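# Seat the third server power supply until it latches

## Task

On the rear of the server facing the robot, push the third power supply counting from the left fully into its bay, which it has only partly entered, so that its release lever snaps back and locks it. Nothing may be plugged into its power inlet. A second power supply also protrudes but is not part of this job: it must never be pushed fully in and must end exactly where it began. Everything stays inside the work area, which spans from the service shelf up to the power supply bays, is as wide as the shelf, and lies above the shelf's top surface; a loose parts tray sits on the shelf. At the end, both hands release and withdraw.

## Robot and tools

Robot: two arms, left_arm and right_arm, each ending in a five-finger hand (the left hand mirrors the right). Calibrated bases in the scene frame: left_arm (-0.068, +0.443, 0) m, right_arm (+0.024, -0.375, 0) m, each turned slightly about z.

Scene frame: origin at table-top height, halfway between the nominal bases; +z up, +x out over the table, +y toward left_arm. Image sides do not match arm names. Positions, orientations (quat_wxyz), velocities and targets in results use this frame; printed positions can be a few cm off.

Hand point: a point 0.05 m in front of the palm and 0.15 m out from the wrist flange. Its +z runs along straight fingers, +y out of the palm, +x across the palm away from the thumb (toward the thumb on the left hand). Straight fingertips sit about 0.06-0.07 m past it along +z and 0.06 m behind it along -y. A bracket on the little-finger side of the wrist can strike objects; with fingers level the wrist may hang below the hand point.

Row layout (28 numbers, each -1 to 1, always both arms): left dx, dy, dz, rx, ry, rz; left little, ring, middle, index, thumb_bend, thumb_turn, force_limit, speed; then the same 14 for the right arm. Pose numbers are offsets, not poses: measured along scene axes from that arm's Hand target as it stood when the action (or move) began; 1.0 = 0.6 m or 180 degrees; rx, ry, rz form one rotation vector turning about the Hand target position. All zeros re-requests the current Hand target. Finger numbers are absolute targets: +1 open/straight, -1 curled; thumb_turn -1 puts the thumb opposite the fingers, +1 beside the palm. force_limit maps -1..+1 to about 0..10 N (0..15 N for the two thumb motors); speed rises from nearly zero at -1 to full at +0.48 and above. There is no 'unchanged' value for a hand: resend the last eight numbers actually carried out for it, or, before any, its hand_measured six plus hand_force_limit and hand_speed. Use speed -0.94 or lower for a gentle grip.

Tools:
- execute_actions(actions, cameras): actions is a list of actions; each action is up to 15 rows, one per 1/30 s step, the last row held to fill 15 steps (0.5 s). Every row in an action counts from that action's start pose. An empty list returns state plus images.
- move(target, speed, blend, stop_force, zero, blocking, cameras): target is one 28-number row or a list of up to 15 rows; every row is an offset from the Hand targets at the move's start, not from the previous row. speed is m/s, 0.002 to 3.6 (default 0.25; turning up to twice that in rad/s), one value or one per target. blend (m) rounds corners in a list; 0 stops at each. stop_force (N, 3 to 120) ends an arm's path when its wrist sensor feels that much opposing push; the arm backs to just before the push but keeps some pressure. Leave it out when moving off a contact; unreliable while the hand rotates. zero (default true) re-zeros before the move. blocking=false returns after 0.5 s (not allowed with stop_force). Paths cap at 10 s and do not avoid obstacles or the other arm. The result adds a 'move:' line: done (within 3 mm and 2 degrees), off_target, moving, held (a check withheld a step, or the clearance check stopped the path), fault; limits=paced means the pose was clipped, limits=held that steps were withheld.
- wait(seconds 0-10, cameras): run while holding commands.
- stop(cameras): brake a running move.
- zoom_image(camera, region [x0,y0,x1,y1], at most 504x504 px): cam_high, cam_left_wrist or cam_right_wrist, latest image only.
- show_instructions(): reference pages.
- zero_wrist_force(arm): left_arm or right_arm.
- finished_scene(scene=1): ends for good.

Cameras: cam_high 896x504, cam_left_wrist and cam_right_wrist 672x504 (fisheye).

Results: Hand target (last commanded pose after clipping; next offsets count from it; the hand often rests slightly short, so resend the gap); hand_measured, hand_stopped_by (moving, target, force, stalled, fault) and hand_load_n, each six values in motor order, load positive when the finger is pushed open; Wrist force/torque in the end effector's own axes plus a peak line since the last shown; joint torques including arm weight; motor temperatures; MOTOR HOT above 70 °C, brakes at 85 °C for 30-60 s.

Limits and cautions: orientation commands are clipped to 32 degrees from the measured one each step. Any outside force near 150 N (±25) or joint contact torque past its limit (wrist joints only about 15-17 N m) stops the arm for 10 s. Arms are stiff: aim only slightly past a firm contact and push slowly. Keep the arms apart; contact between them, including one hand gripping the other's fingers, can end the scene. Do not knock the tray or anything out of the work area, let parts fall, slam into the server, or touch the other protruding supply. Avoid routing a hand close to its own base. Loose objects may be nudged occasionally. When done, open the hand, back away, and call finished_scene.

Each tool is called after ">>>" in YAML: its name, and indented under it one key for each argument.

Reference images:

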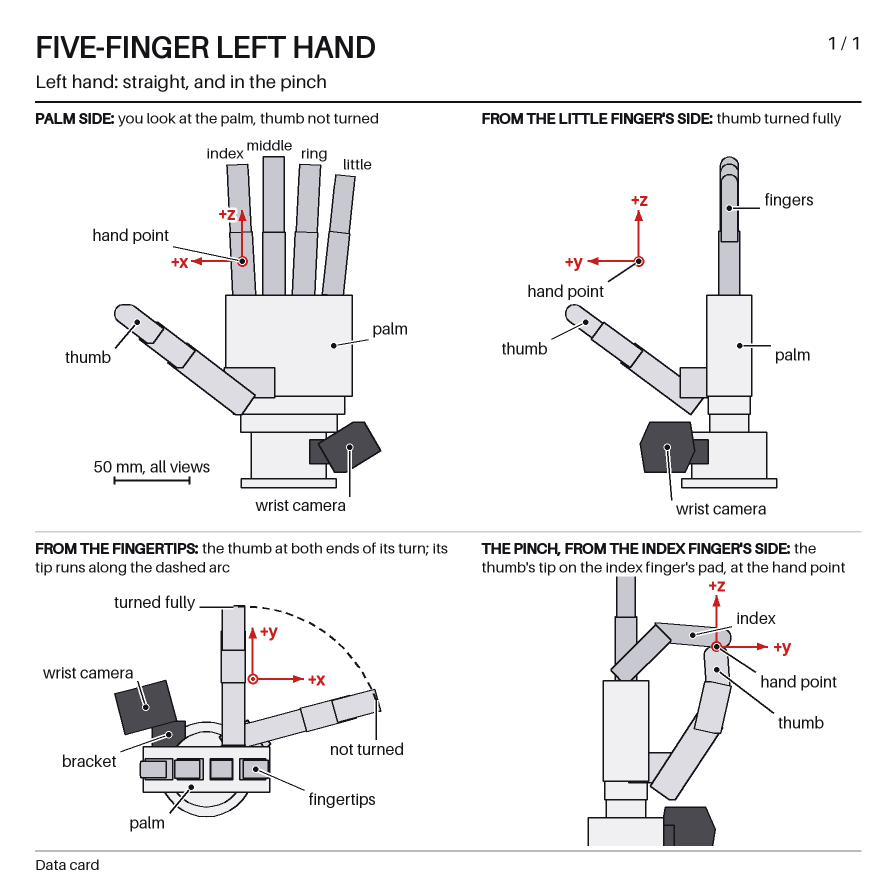

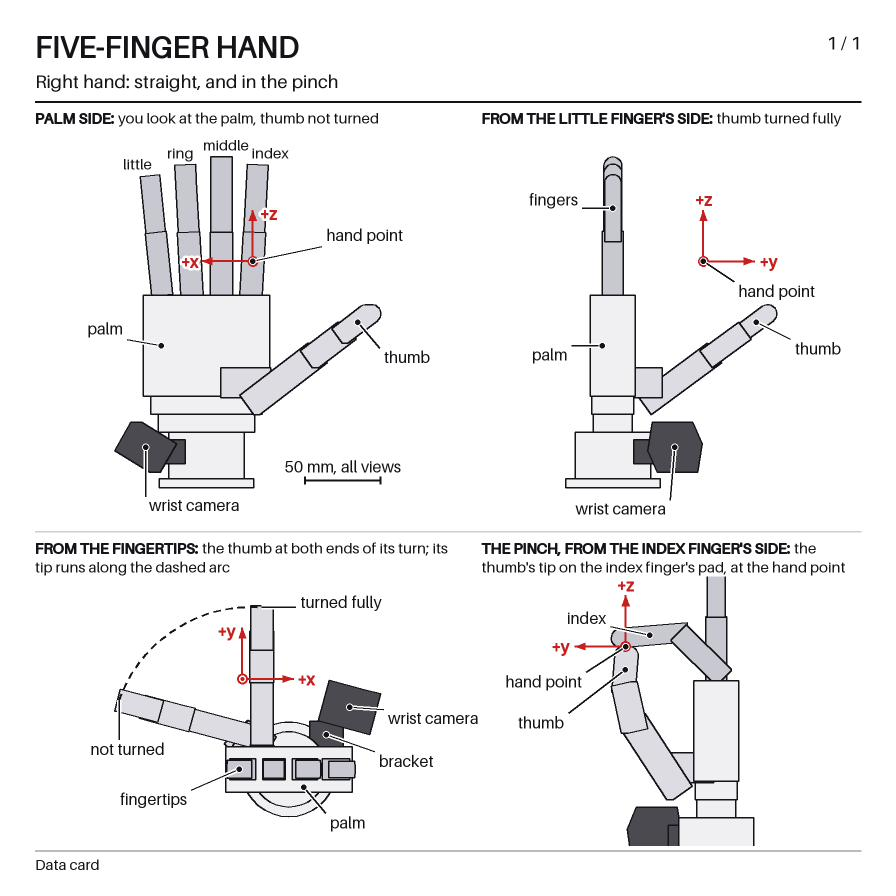

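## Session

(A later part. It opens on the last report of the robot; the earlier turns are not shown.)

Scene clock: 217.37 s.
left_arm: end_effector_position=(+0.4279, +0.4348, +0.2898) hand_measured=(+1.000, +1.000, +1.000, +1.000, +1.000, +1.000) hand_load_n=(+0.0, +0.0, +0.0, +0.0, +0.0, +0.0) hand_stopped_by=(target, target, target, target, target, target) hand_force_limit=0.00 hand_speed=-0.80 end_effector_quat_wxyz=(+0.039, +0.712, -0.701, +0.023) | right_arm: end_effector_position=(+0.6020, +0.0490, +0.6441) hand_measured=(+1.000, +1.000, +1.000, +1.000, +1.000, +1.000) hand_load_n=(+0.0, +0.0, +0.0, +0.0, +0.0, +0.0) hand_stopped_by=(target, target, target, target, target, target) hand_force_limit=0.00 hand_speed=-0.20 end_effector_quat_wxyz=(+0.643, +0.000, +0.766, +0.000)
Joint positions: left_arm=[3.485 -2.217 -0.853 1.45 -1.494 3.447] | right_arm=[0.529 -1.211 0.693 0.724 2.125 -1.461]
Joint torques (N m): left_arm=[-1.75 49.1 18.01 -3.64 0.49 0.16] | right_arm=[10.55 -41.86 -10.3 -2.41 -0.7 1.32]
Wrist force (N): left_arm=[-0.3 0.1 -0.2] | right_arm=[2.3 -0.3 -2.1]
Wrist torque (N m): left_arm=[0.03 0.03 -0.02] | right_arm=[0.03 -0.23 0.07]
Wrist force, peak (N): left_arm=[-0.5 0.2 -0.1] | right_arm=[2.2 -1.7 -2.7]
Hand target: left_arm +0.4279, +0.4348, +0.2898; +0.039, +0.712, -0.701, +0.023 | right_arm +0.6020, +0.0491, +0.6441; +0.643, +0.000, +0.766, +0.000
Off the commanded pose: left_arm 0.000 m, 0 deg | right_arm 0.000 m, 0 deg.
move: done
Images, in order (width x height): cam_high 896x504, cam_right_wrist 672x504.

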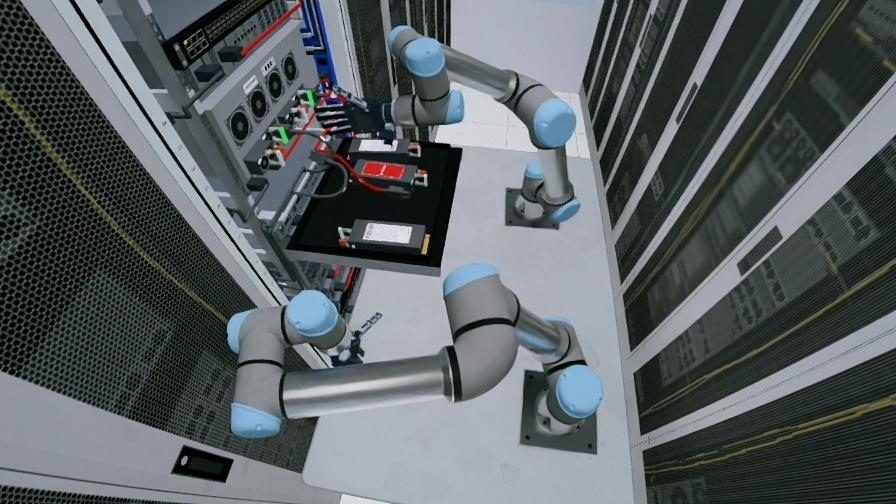

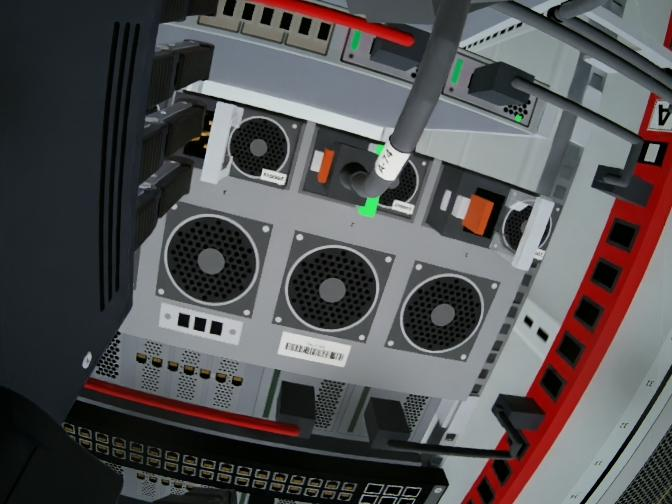

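>>> move:
  target:
    - [0,0,0,0,0,0,1,1,1,1,1,1,0,-0.8,0,0.0108,0,0,0,0,1,1,1,1,1,1,0,-0.2]
    - [0,0,0,0,0,0,1,1,1,1,1,1,0,-0.8,0.05,0.0098,0,0,0,0,1,1,1,1,1,1,0,-0.2]
  cameras: ["cam_right_wrist","cam_high"]
  speed: 0.015
  stop_force: 50

>>> zoom_image:
  camera: "cam_right_wrist"
  region: [120, 0, 420, 260]

>>> zoom_image:
  camera: "cam_high"
  region: [240, 70, 380, 190]

Scene clock: 227.73 s.
left_arm: end_effector_position=(+0.4279, +0.4348, +0.2898) hand_measured=(+1.000, +1.000, +1.000, +1.000, +1.000, +1.000) hand_load_n=(+0.0, +0.0, +0.0, +0.0, +0.0, +0.0) hand_stopped_by=(target, target, target, target, target, target) hand_force_limit=0.00 hand_speed=-0.80 end_effector_quat_wxyz=(+0.039, +0.712, -0.701, +0.023) | right_arm: end_effector_position=(+0.6320, +0.0549, +0.6441) hand_measured=(+1.000, +1.000, +1.000, +1.000, +1.000, +1.000) hand_load_n=(+0.0, +0.0, -1.0, +0.0, +0.0, +0.0) hand_stopped_by=(target, target, target, target, target, target) hand_force_limit=0.00 hand_speed=-0.20 end_effector_quat_wxyz=(+0.643, +0.000, +0.766, +0.000)
Joint positions: left_arm=[3.485 -2.217 -0.853 1.45 -1.494 3.447] | right_arm=[0.507 -1.124 0.562 0.764 2.103 -1.467]
Joint torques (N m): left_arm=[-1.21 49.9 17.66 -4.13 0.54 0.4] | right_arm=[5.72 -39.04 -8.12 -3.34 0.72 1.12]
Wrist force (N): left_arm=[-0.4 0.0 -0.1] | right_arm=[1.4 0.2 -12.5]
Wrist torque (N m): left_arm=[0.00 0.06 -0.02] | right_arm=[0.58 -0.10 0.03]
Wrist force, peak (N): left_arm=[-0.1 -0.3 -0.5] | right_arm=[1.7 0.0 -14.5]
Hand target: left_arm +0.4279, +0.4348, +0.2898; +0.039, +0.712, -0.701, +0.023 | right_arm +0.6320, +0.0549, +0.6441; +0.643, +0.000, +0.766, +0.000
Off the commanded pose: left_arm 0.000 m, 0 deg | right_arm 0.000 m, 0 deg.
move: done
Images, in order (width x height): cam_high 896x504, cam_right_wrist 672x504.

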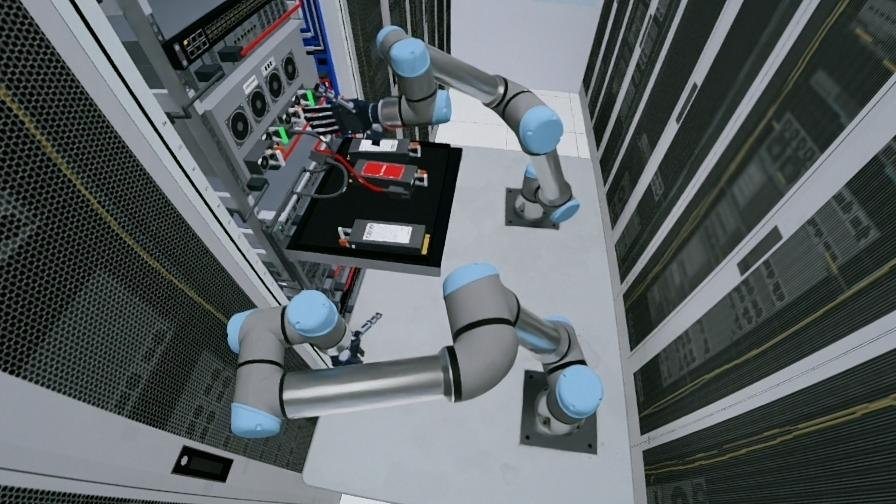

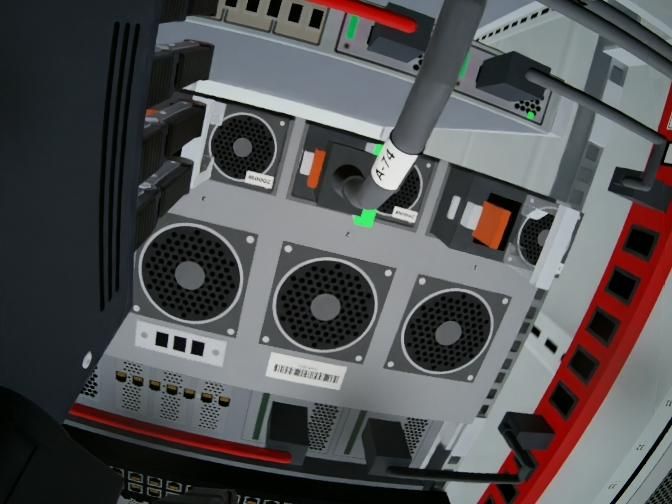

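Scaled by 1.680 from the camera's 672x504 image, which has a finer 960x720 frame.

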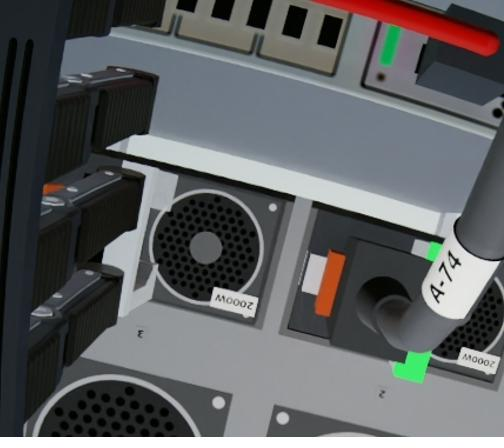

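Scaled by 3.600.

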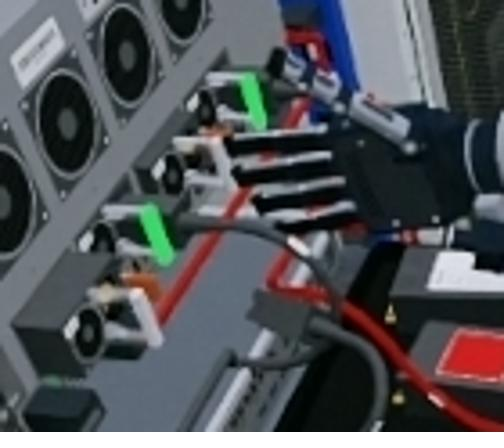

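>>> move:
  target: [0,0,0,0,0,0,1,1,1,1,1,1,0,-0.8,0.0333,-0.001,0,0,0,0,1,1,1,1,1,1,0,-0.2]
  cameras: ["cam_right_wrist","cam_high"]
  speed: 0.01
  stop_force: 50

>>> zoom_image:
  camera: "cam_right_wrist"
  region: [120, 0, 420, 260]

>>> zoom_image:
  camera: "cam_high"
  region: [240, 70, 380, 190]

Scene clock: 232.07 s.
left_arm: end_effector_position=(+0.4279, +0.4348, +0.2898) hand_measured=(+1.000, +1.000, +1.000, +1.000, +1.000, +1.000) hand_load_n=(+0.0, +0.0, +0.0, +0.0, +0.0, +0.0) hand_stopped_by=(target, target, target, target, target, target) hand_force_limit=0.00 hand_speed=-0.80 end_effector_quat_wxyz=(+0.039, +0.712, -0.701, +0.023) | right_arm: end_effector_position=(+0.6468, +0.0545, +0.6442) hand_measured=(+1.000, +1.000, +1.000, +1.000, +1.000, +1.000) hand_load_n=(+0.0, +0.0, -0.5, +0.5, +0.0, +0.0) hand_stopped_by=(target, target, target, target, target, target) hand_force_limit=0.00 hand_speed=-0.20 end_effector_quat_wxyz=(+0.643, +0.000, +0.766, +0.000)
Joint positions: left_arm=[3.485 -2.217 -0.853 1.45 -1.494 3.447] | right_arm=[0.491 -1.084 0.498 0.786 2.088 -1.47]
Joint torques (N m): left_arm=[-1.75 50.36 19.43 -3.94 0.39 0.08] | right_arm=[-12.11 -17.98 0.03 -9.06 0.45 1.16]
Wrist force (N): left_arm=[-0.2 -0.1 -0.1] | right_arm=[4.0 -2.1 -60.3]
Wrist torque (N m): left_arm=[-0.02 0.03 -0.01] | right_arm=[3.49 0.53 0.16]
Wrist force, peak (N): left_arm=[-0.6 -0.2 -0.3] | right_arm=[7.8 -1.1 -71.7]
Hand target: left_arm +0.4279, +0.4348, +0.2898; +0.039, +0.712, -0.701, +0.023 | right_arm +0.6468, +0.0545, +0.6442; +0.643, +0.000, +0.766, +0.000 (not the last commanded pose)
Off the commanded pose: left_arm 0.000 m, 0 deg | right_arm 0.005 m, 0 deg.
move: contact (right_arm)
Images, in order (width x height): cam_high 896x504, cam_right_wrist 672x504.

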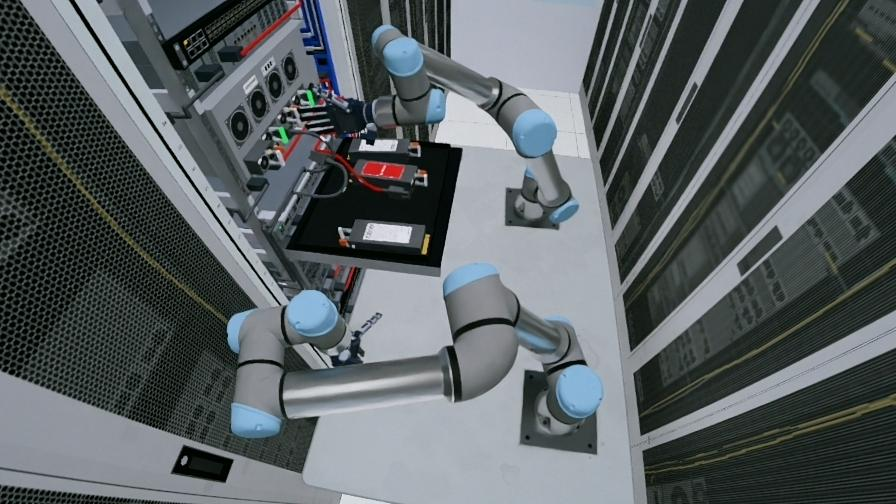

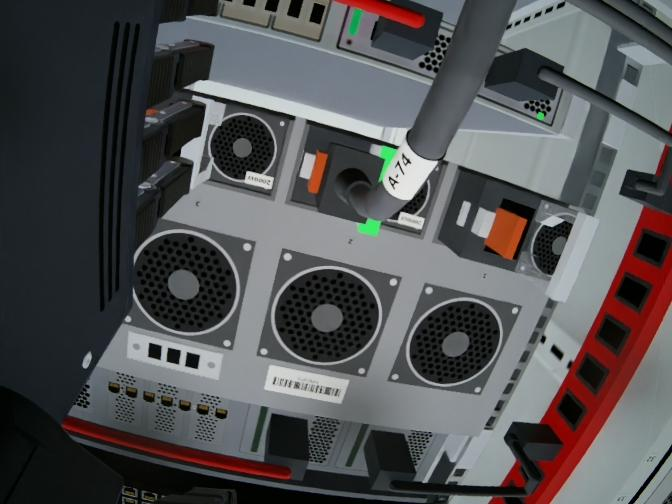

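Scaled by 1.680 from the camera's 672x504 image, which has a finer 960x720 frame.

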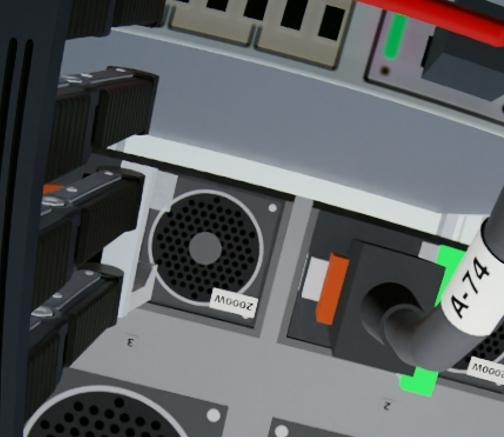

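Scaled by 3.600.

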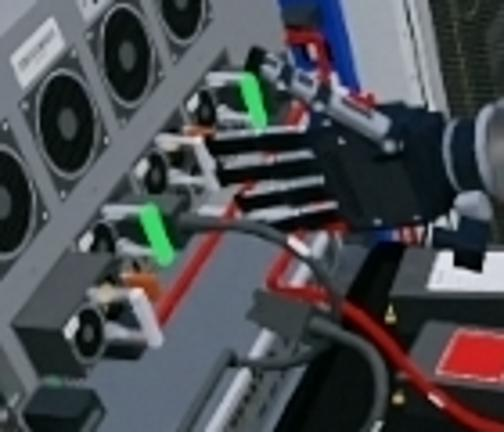

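>>> move:
  target: [0,0,0,0,0,0,1,1,1,1,1,1,0,-0.8,-0.15,0,0,0,0,0,1,1,1,1,1,1,0,-0.2]
  cameras: ["cam_right_wrist","cam_high"]
  speed: 0.1

>>> zoom_image:
  camera: "cam_right_wrist"
  region: [120, 0, 420, 260]

>>> zoom_image:
  camera: "cam_high"
  region: [240, 70, 380, 190]

Scene clock: 236.17 s.
left_arm: end_effector_position=(+0.4279, +0.4348, +0.2898) hand_measured=(+1.000, +1.000, +1.000, +1.000, +1.000, +1.000) hand_load_n=(+0.0, +0.0, +0.0, +0.0, +0.0, +0.0) hand_stopped_by=(target, target, target, target, target, target) hand_force_limit=0.00 hand_speed=-0.80 end_effector_quat_wxyz=(+0.039, +0.712, -0.701, +0.023) | right_arm: end_effector_position=(+0.5567, +0.0546, +0.6443) hand_measured=(+1.000, +1.000, +1.000, +1.000, +1.000, +1.000) hand_load_n=(+0.0, +0.0, +0.0, +0.0, +0.0, +0.0) hand_stopped_by=(target, target, target, target, target, target) hand_force_limit=0.00 hand_speed=-0.20 end_effector_quat_wxyz=(+0.643, +0.000, +0.766, +0.000)
Joint positions: left_arm=[3.485 -2.217 -0.853 1.45 -1.494 3.447] | right_arm=[0.594 -1.287 0.798 0.702 2.189 -1.445]
Joint torques (N m): left_arm=[-1.14 51.04 18.67 -3.96 0.37 0.26] | right_arm=[-10.62 -23.43 -24.88 0.67 -0.62 -1.16]
Wrist force (N): left_arm=[-0.2 0.1 0.0] | right_arm=[2.0 -1.0 -2.3]
Wrist torque (N m): left_arm=[0.01 0.04 -0.01] | right_arm=[-0.07 -0.19 -0.07]
Wrist force, peak (N): left_arm=[-0.3 -0.1 -0.6] | right_arm=[4.0 -2.0 -60.5]
Hand target: left_arm +0.4279, +0.4348, +0.2898; +0.039, +0.712, -0.701, +0.023 | right_arm +0.5568, +0.0545, +0.6442; +0.643, +0.000, +0.766, +0.000
Off the commanded pose: left_arm 0.000 m, 0 deg | right_arm 0.000 m, 0 deg.
move: done
Images, in order (width x height): cam_high 896x504, cam_right_wrist 672x504.

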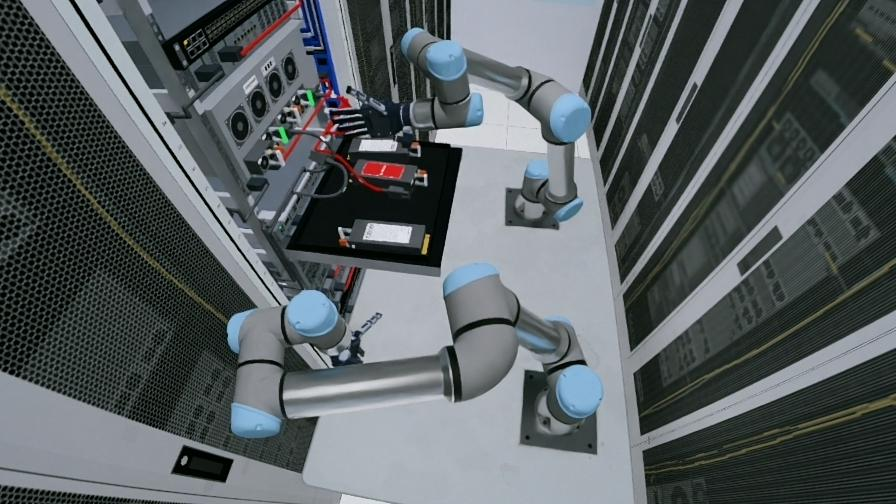

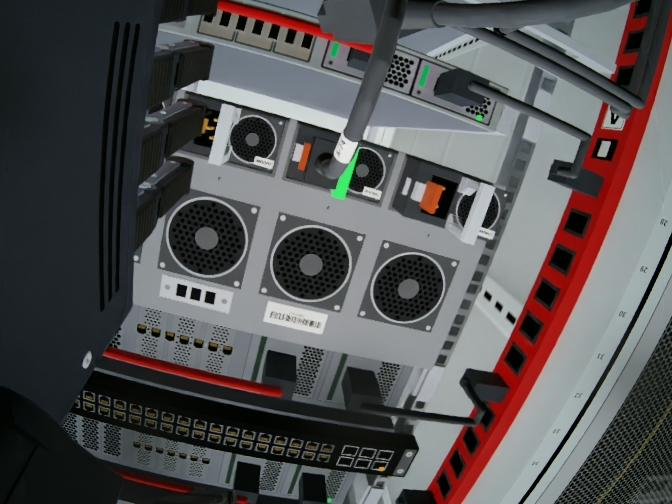

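Scaled by 1.680 from the camera's 672x504 image, which has a finer 960x720 frame.

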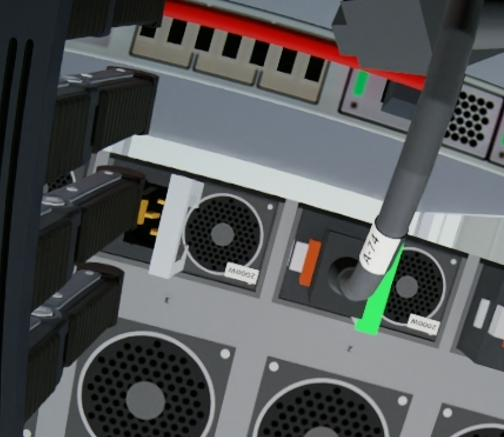

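Scaled by 3.600.

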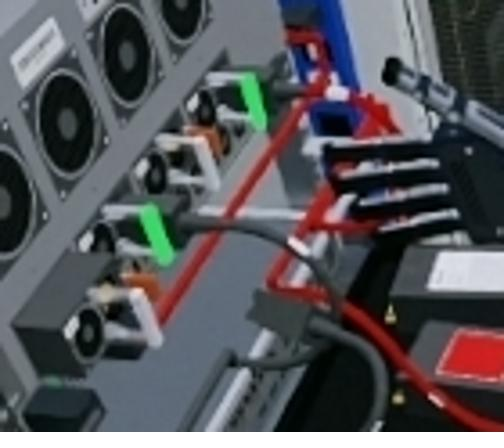

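>>> move:
  target: [0,0,0,0,0,0,1,1,1,1,1,1,0,-0.8,-0.03,-0.15,0,0,0,0,1,1,1,1,1,1,0,-0.2]
  cameras: ["cam_right_wrist","cam_high"]
  speed: 0.15

>>> zoom_image:
  camera: "cam_right_wrist"
  region: [180, 60, 420, 240]

>>> zoom_image:
  camera: "cam_high"
  region: [250, 80, 350, 180]

Scene clock: 239.90 s.
left_arm: end_effector_position=(+0.4279, +0.4348, +0.2898) hand_measured=(+1.000, +1.000, +1.000, +1.000, +1.000, +1.000) hand_load_n=(+0.0, +0.0, +0.0, +0.0, +0.0, +0.0) hand_stopped_by=(target, target, target, target, target, target) hand_force_limit=0.00 hand_speed=-0.80 end_effector_quat_wxyz=(+0.039, +0.712, -0.701, +0.023) | right_arm: end_effector_position=(+0.5388, -0.0355, +0.6442) hand_measured=(+1.000, +1.000, +1.000, +1.000, +1.000, +1.000) hand_load_n=(+0.0, +0.0, +0.0, +0.0, +0.0, +0.0) hand_stopped_by=(target, target, target, target, target, target) hand_force_limit=0.00 hand_speed=-0.20 end_effector_quat_wxyz=(+0.643, +0.000, +0.766, +0.000)
Joint positions: left_arm=[3.485 -2.217 -0.853 1.45 -1.494 3.447] | right_arm=[0.426 -1.513 1.07 0.637 2.024 -1.485]
Joint torques (N m): left_arm=[-0.9 51.16 17.97 -3.99 0.53 0.3] | right_arm=[2.56 -23.67 -19.95 0.98 -1.09 1.44]
Wrist force (N): left_arm=[-0.4 -0.2 -0.1] | right_arm=[2.1 -1.0 -2.4]
Wrist torque (N m): left_arm=[-0.02 0.05 -0.02] | right_arm=[-0.07 -0.20 0.04]
Wrist force, peak (N): left_arm=[-0.4 0.1 -0.4] | right_arm=[2.5 -2.0 -2.6]
Hand target: left_arm +0.4279, +0.4348, +0.2898; +0.039, +0.712, -0.701, +0.023 | right_arm +0.5388, -0.0355, +0.6442; +0.643, +0.000, +0.766, +0.000
Off the commanded pose: left_arm 0.000 m, 0 deg | right_arm 0.000 m, 0 deg.
move: done
Images, in order (width x height): cam_high 896x504, cam_right_wrist 672x504.

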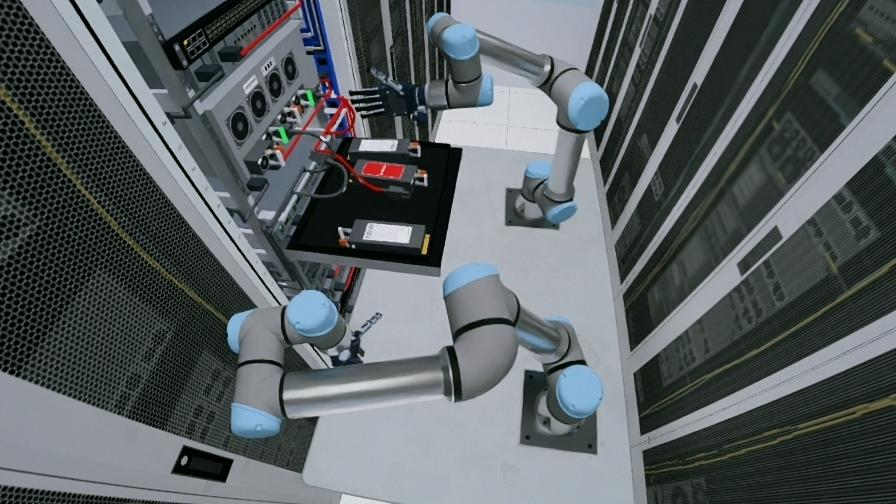

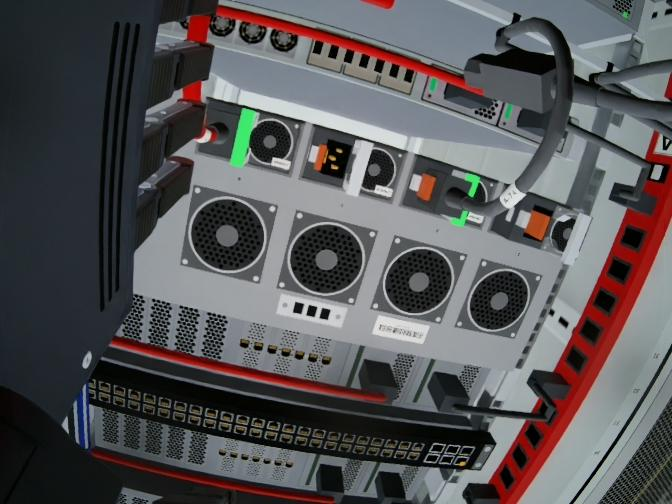

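Scaled by 2.100 from the camera's 672x504 image, which has a finer 960x720 frame.

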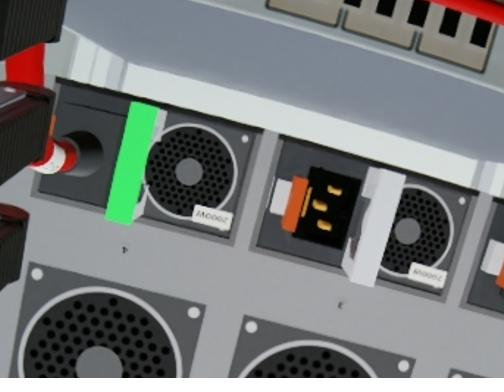

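Scaled by 5.040.

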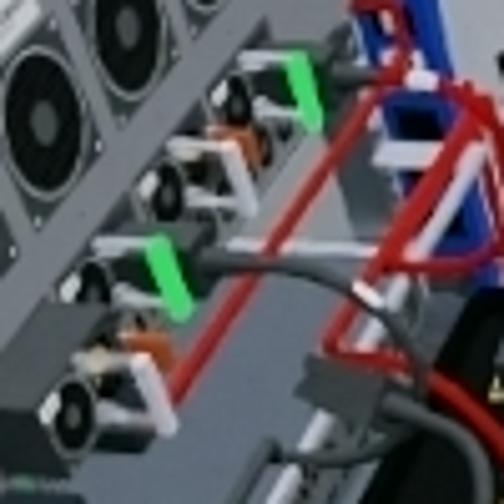

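>>> zoom_image:
  camera: "cam_right_wrist"
  region: [300, 120, 400, 210]

>>> zoom_image:
  camera: "cam_right_wrist"
  region: [390, 140, 590, 280]

Scaled by 5.040 from the camera's 672x504 image, which has a finer 960x720 frame.

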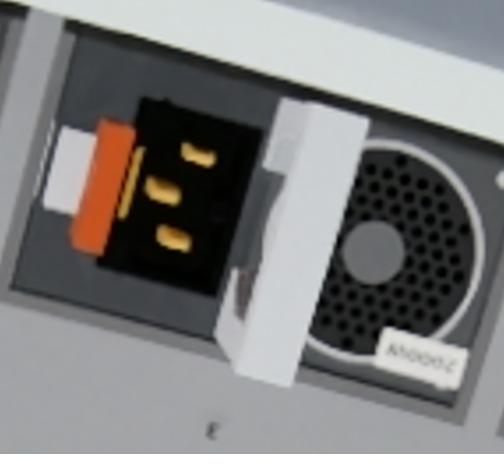

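Scaled by 2.520 from the camera's 672x504 image, which has a finer 960x720 frame.

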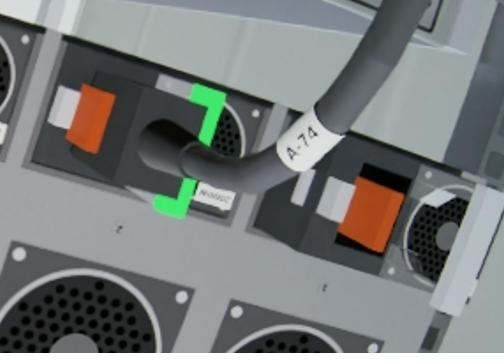

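>>> move:
  target: [0,0,0,0,0,0,1,1,1,1,1,1,0,-0.8,0,0.1467,0,0,0,0,1,1,1,1,1,1,0,-0.2]
  cameras: ["cam_right_wrist"]
  speed: 0.15

>>> zoom_image:
  camera: "cam_right_wrist"
  region: [280, 120, 400, 210]

>>> zoom_image:
  camera: "cam_right_wrist"
  region: [390, 130, 520, 260]

Scene clock: 250.20 s.
left_arm: end_effector_position=(+0.4279, +0.4348, +0.2898) hand_measured=(+1.000, +1.000, +1.000, +1.000, +1.000, +1.000) hand_load_n=(+0.0, +0.0, +0.0, +0.0, +0.0, +0.0) hand_stopped_by=(target, target, target, target, target, target) hand_force_limit=0.00 hand_speed=-0.80 end_effector_quat_wxyz=(+0.039, +0.712, -0.701, +0.023) | right_arm: end_effector_position=(+0.5388, +0.0525, +0.6442) hand_measured=(+1.000, +1.000, +1.000, +1.000, +1.000, +1.000) hand_load_n=(+0.0, +0.0, +0.0, +0.0, +0.0, +0.0) hand_stopped_by=(target, target, target, target, target, target) hand_force_limit=0.00 hand_speed=-0.20 end_effector_quat_wxyz=(+0.643, +0.000, +0.766, +0.000)
Joint positions: left_arm=[3.485 -2.217 -0.853 1.45 -1.494 3.447] | right_arm=[0.615 -1.323 0.846 0.694 2.209 -1.44]
Joint torques (N m): left_arm=[-1.68 51.41 18.56 -4.18 0.45 0.35] | right_arm=[-4.31 -28.79 -18.93 -3.27 0.56 -1.15]
Wrist force (N): left_arm=[-0.4 0.2 0.0] | right_arm=[2.1 -0.8 -2.0]
Wrist torque (N m): left_arm=[0.02 0.05 -0.03] | right_arm=[-0.05 -0.21 -0.07]
Wrist force, peak (N): left_arm=[-0.4 0.0 -0.4] | right_arm=[2.1 -2.6 -2.3]
Hand target: left_arm +0.4279, +0.4348, +0.2898; +0.039, +0.712, -0.701, +0.023 | right_arm +0.5388, +0.0525, +0.6442; +0.643, +0.000, +0.766, +0.000
Off the commanded pose: left_arm 0.000 m, 0 deg | right_arm 0.000 m, 0 deg.
move: done
Images, in order (width x height): cam_right_wrist 672x504.

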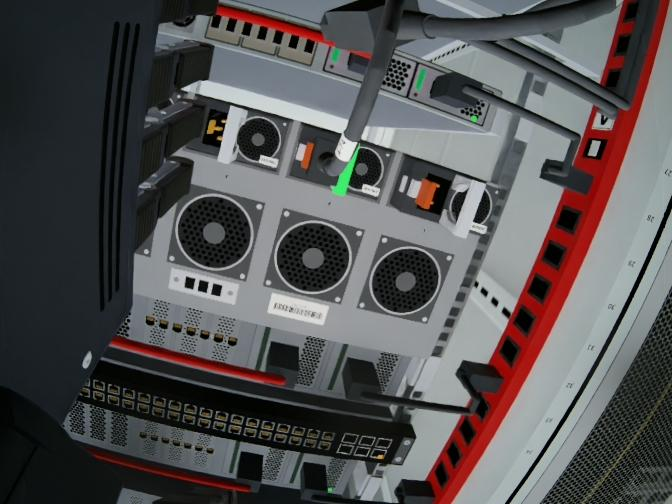

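Scaled by 4.200 from the camera's 672x504 image, which has a finer 960x720 frame.

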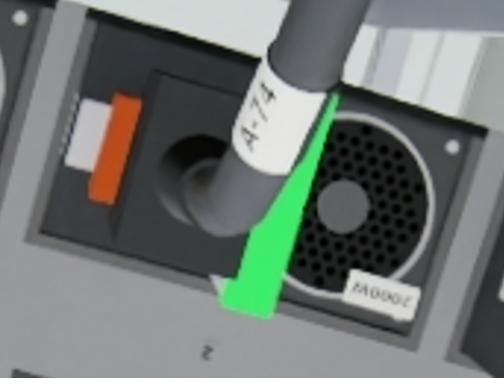

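Scaled by 3.877 from the camera's 672x504 image, which has a finer 960x720 frame.

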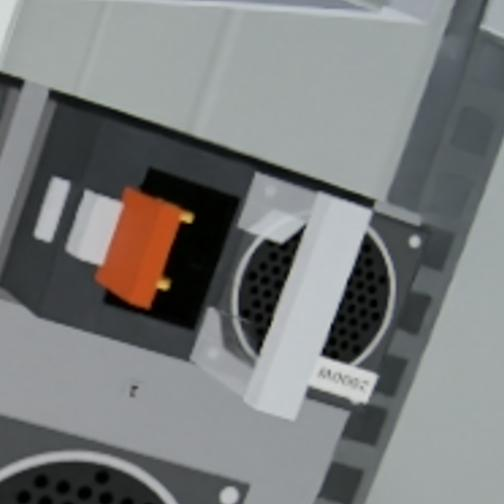

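>>> move:
  target: [0,0,0,0,0,0,1,1,1,1,1,1,0,-0.8,-0.38,-0.2,0.03,0,0,0,1,1,1,1,1,1,0,-0.2]
  cameras: ["cam_high"]
  speed: 0.2

>>> zoom_image:
  camera: "cam_high"
  region: [250, 80, 350, 180]

Scene clock: 255.53 s.
left_arm: end_effector_position=(+0.4279, +0.4348, +0.2898) hand_measured=(+1.000, +1.000, +1.000, +1.000, +1.000, +1.000) hand_load_n=(-0.5, +0.0, +0.0, +0.0, +0.0, +0.0) hand_stopped_by=(target, target, target, target, target, target) hand_force_limit=0.00 hand_speed=-0.80 end_effector_quat_wxyz=(+0.039, +0.712, -0.701, +0.023) | right_arm: end_effector_position=(+0.3108, -0.0674, +0.6621) hand_measured=(+1.000, +1.000, +1.000, +1.000, +1.000, +1.000) hand_load_n=(+0.0, +0.0, +0.0, +0.0, +0.0, +0.0) hand_stopped_by=(target, target, target, target, target, target) hand_force_limit=0.00 hand_speed=-0.20 end_effector_quat_wxyz=(+0.643, +0.000, +0.766, +0.000)
Joint positions: left_arm=[3.485 -2.217 -0.853 1.45 -1.494 3.447] | right_arm=[0.833 -1.814 1.29 0.79 2.421 -1.369]
Joint torques (N m): left_arm=[-1.01 51.19 18.24 -4.09 0.5 0.26] | right_arm=[-7.12 -11.66 -24.44 -2.2 -0.27 -1.38]
Wrist force (N): left_arm=[-0.2 0.2 -0.3] | right_arm=[2.4 -1.0 -1.9]
Wrist torque (N m): left_arm=[0.04 0.03 -0.02] | right_arm=[-0.11 -0.26 -0.06]
Wrist force, peak (N): left_arm=[-0.7 0.0 -0.2] | right_arm=[3.4 -3.5 -4.5]
Hand target: left_arm +0.4279, +0.4348, +0.2898; +0.039, +0.712, -0.701, +0.023 | right_arm +0.3108, -0.0675, +0.6622; +0.643, +0.000, +0.766, +0.000
Off the commanded pose: left_arm 0.000 m, 0 deg | right_arm 0.000 m, 0 deg.
move: done
Images, in order (width x height): cam_high 896x504.

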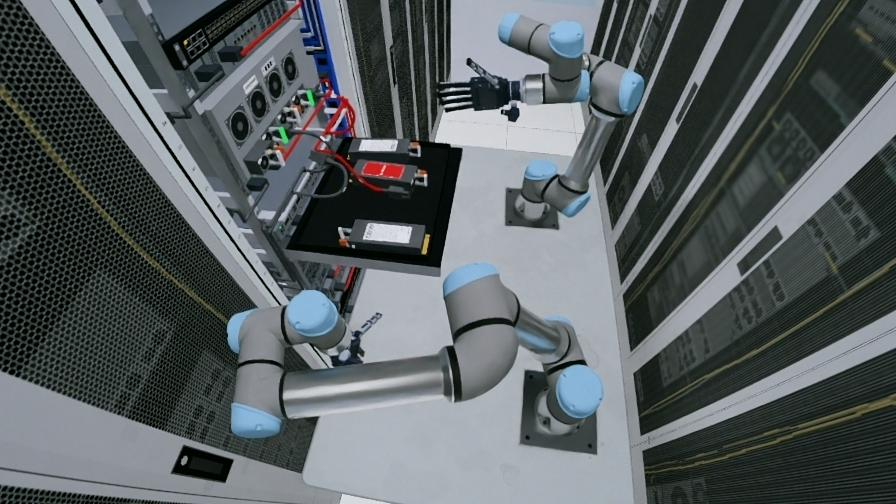

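Scaled by 5.040.

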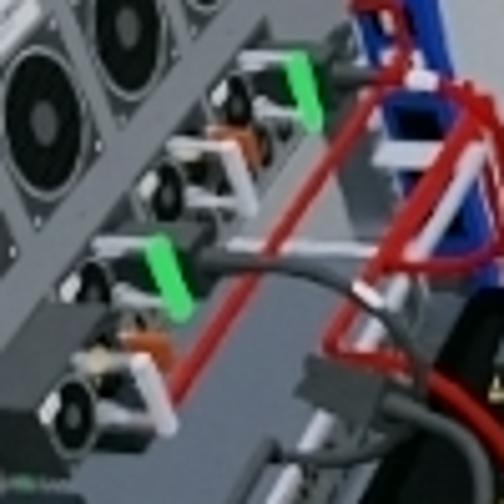

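>>> finished_scene:

The scene is finished: the task was done.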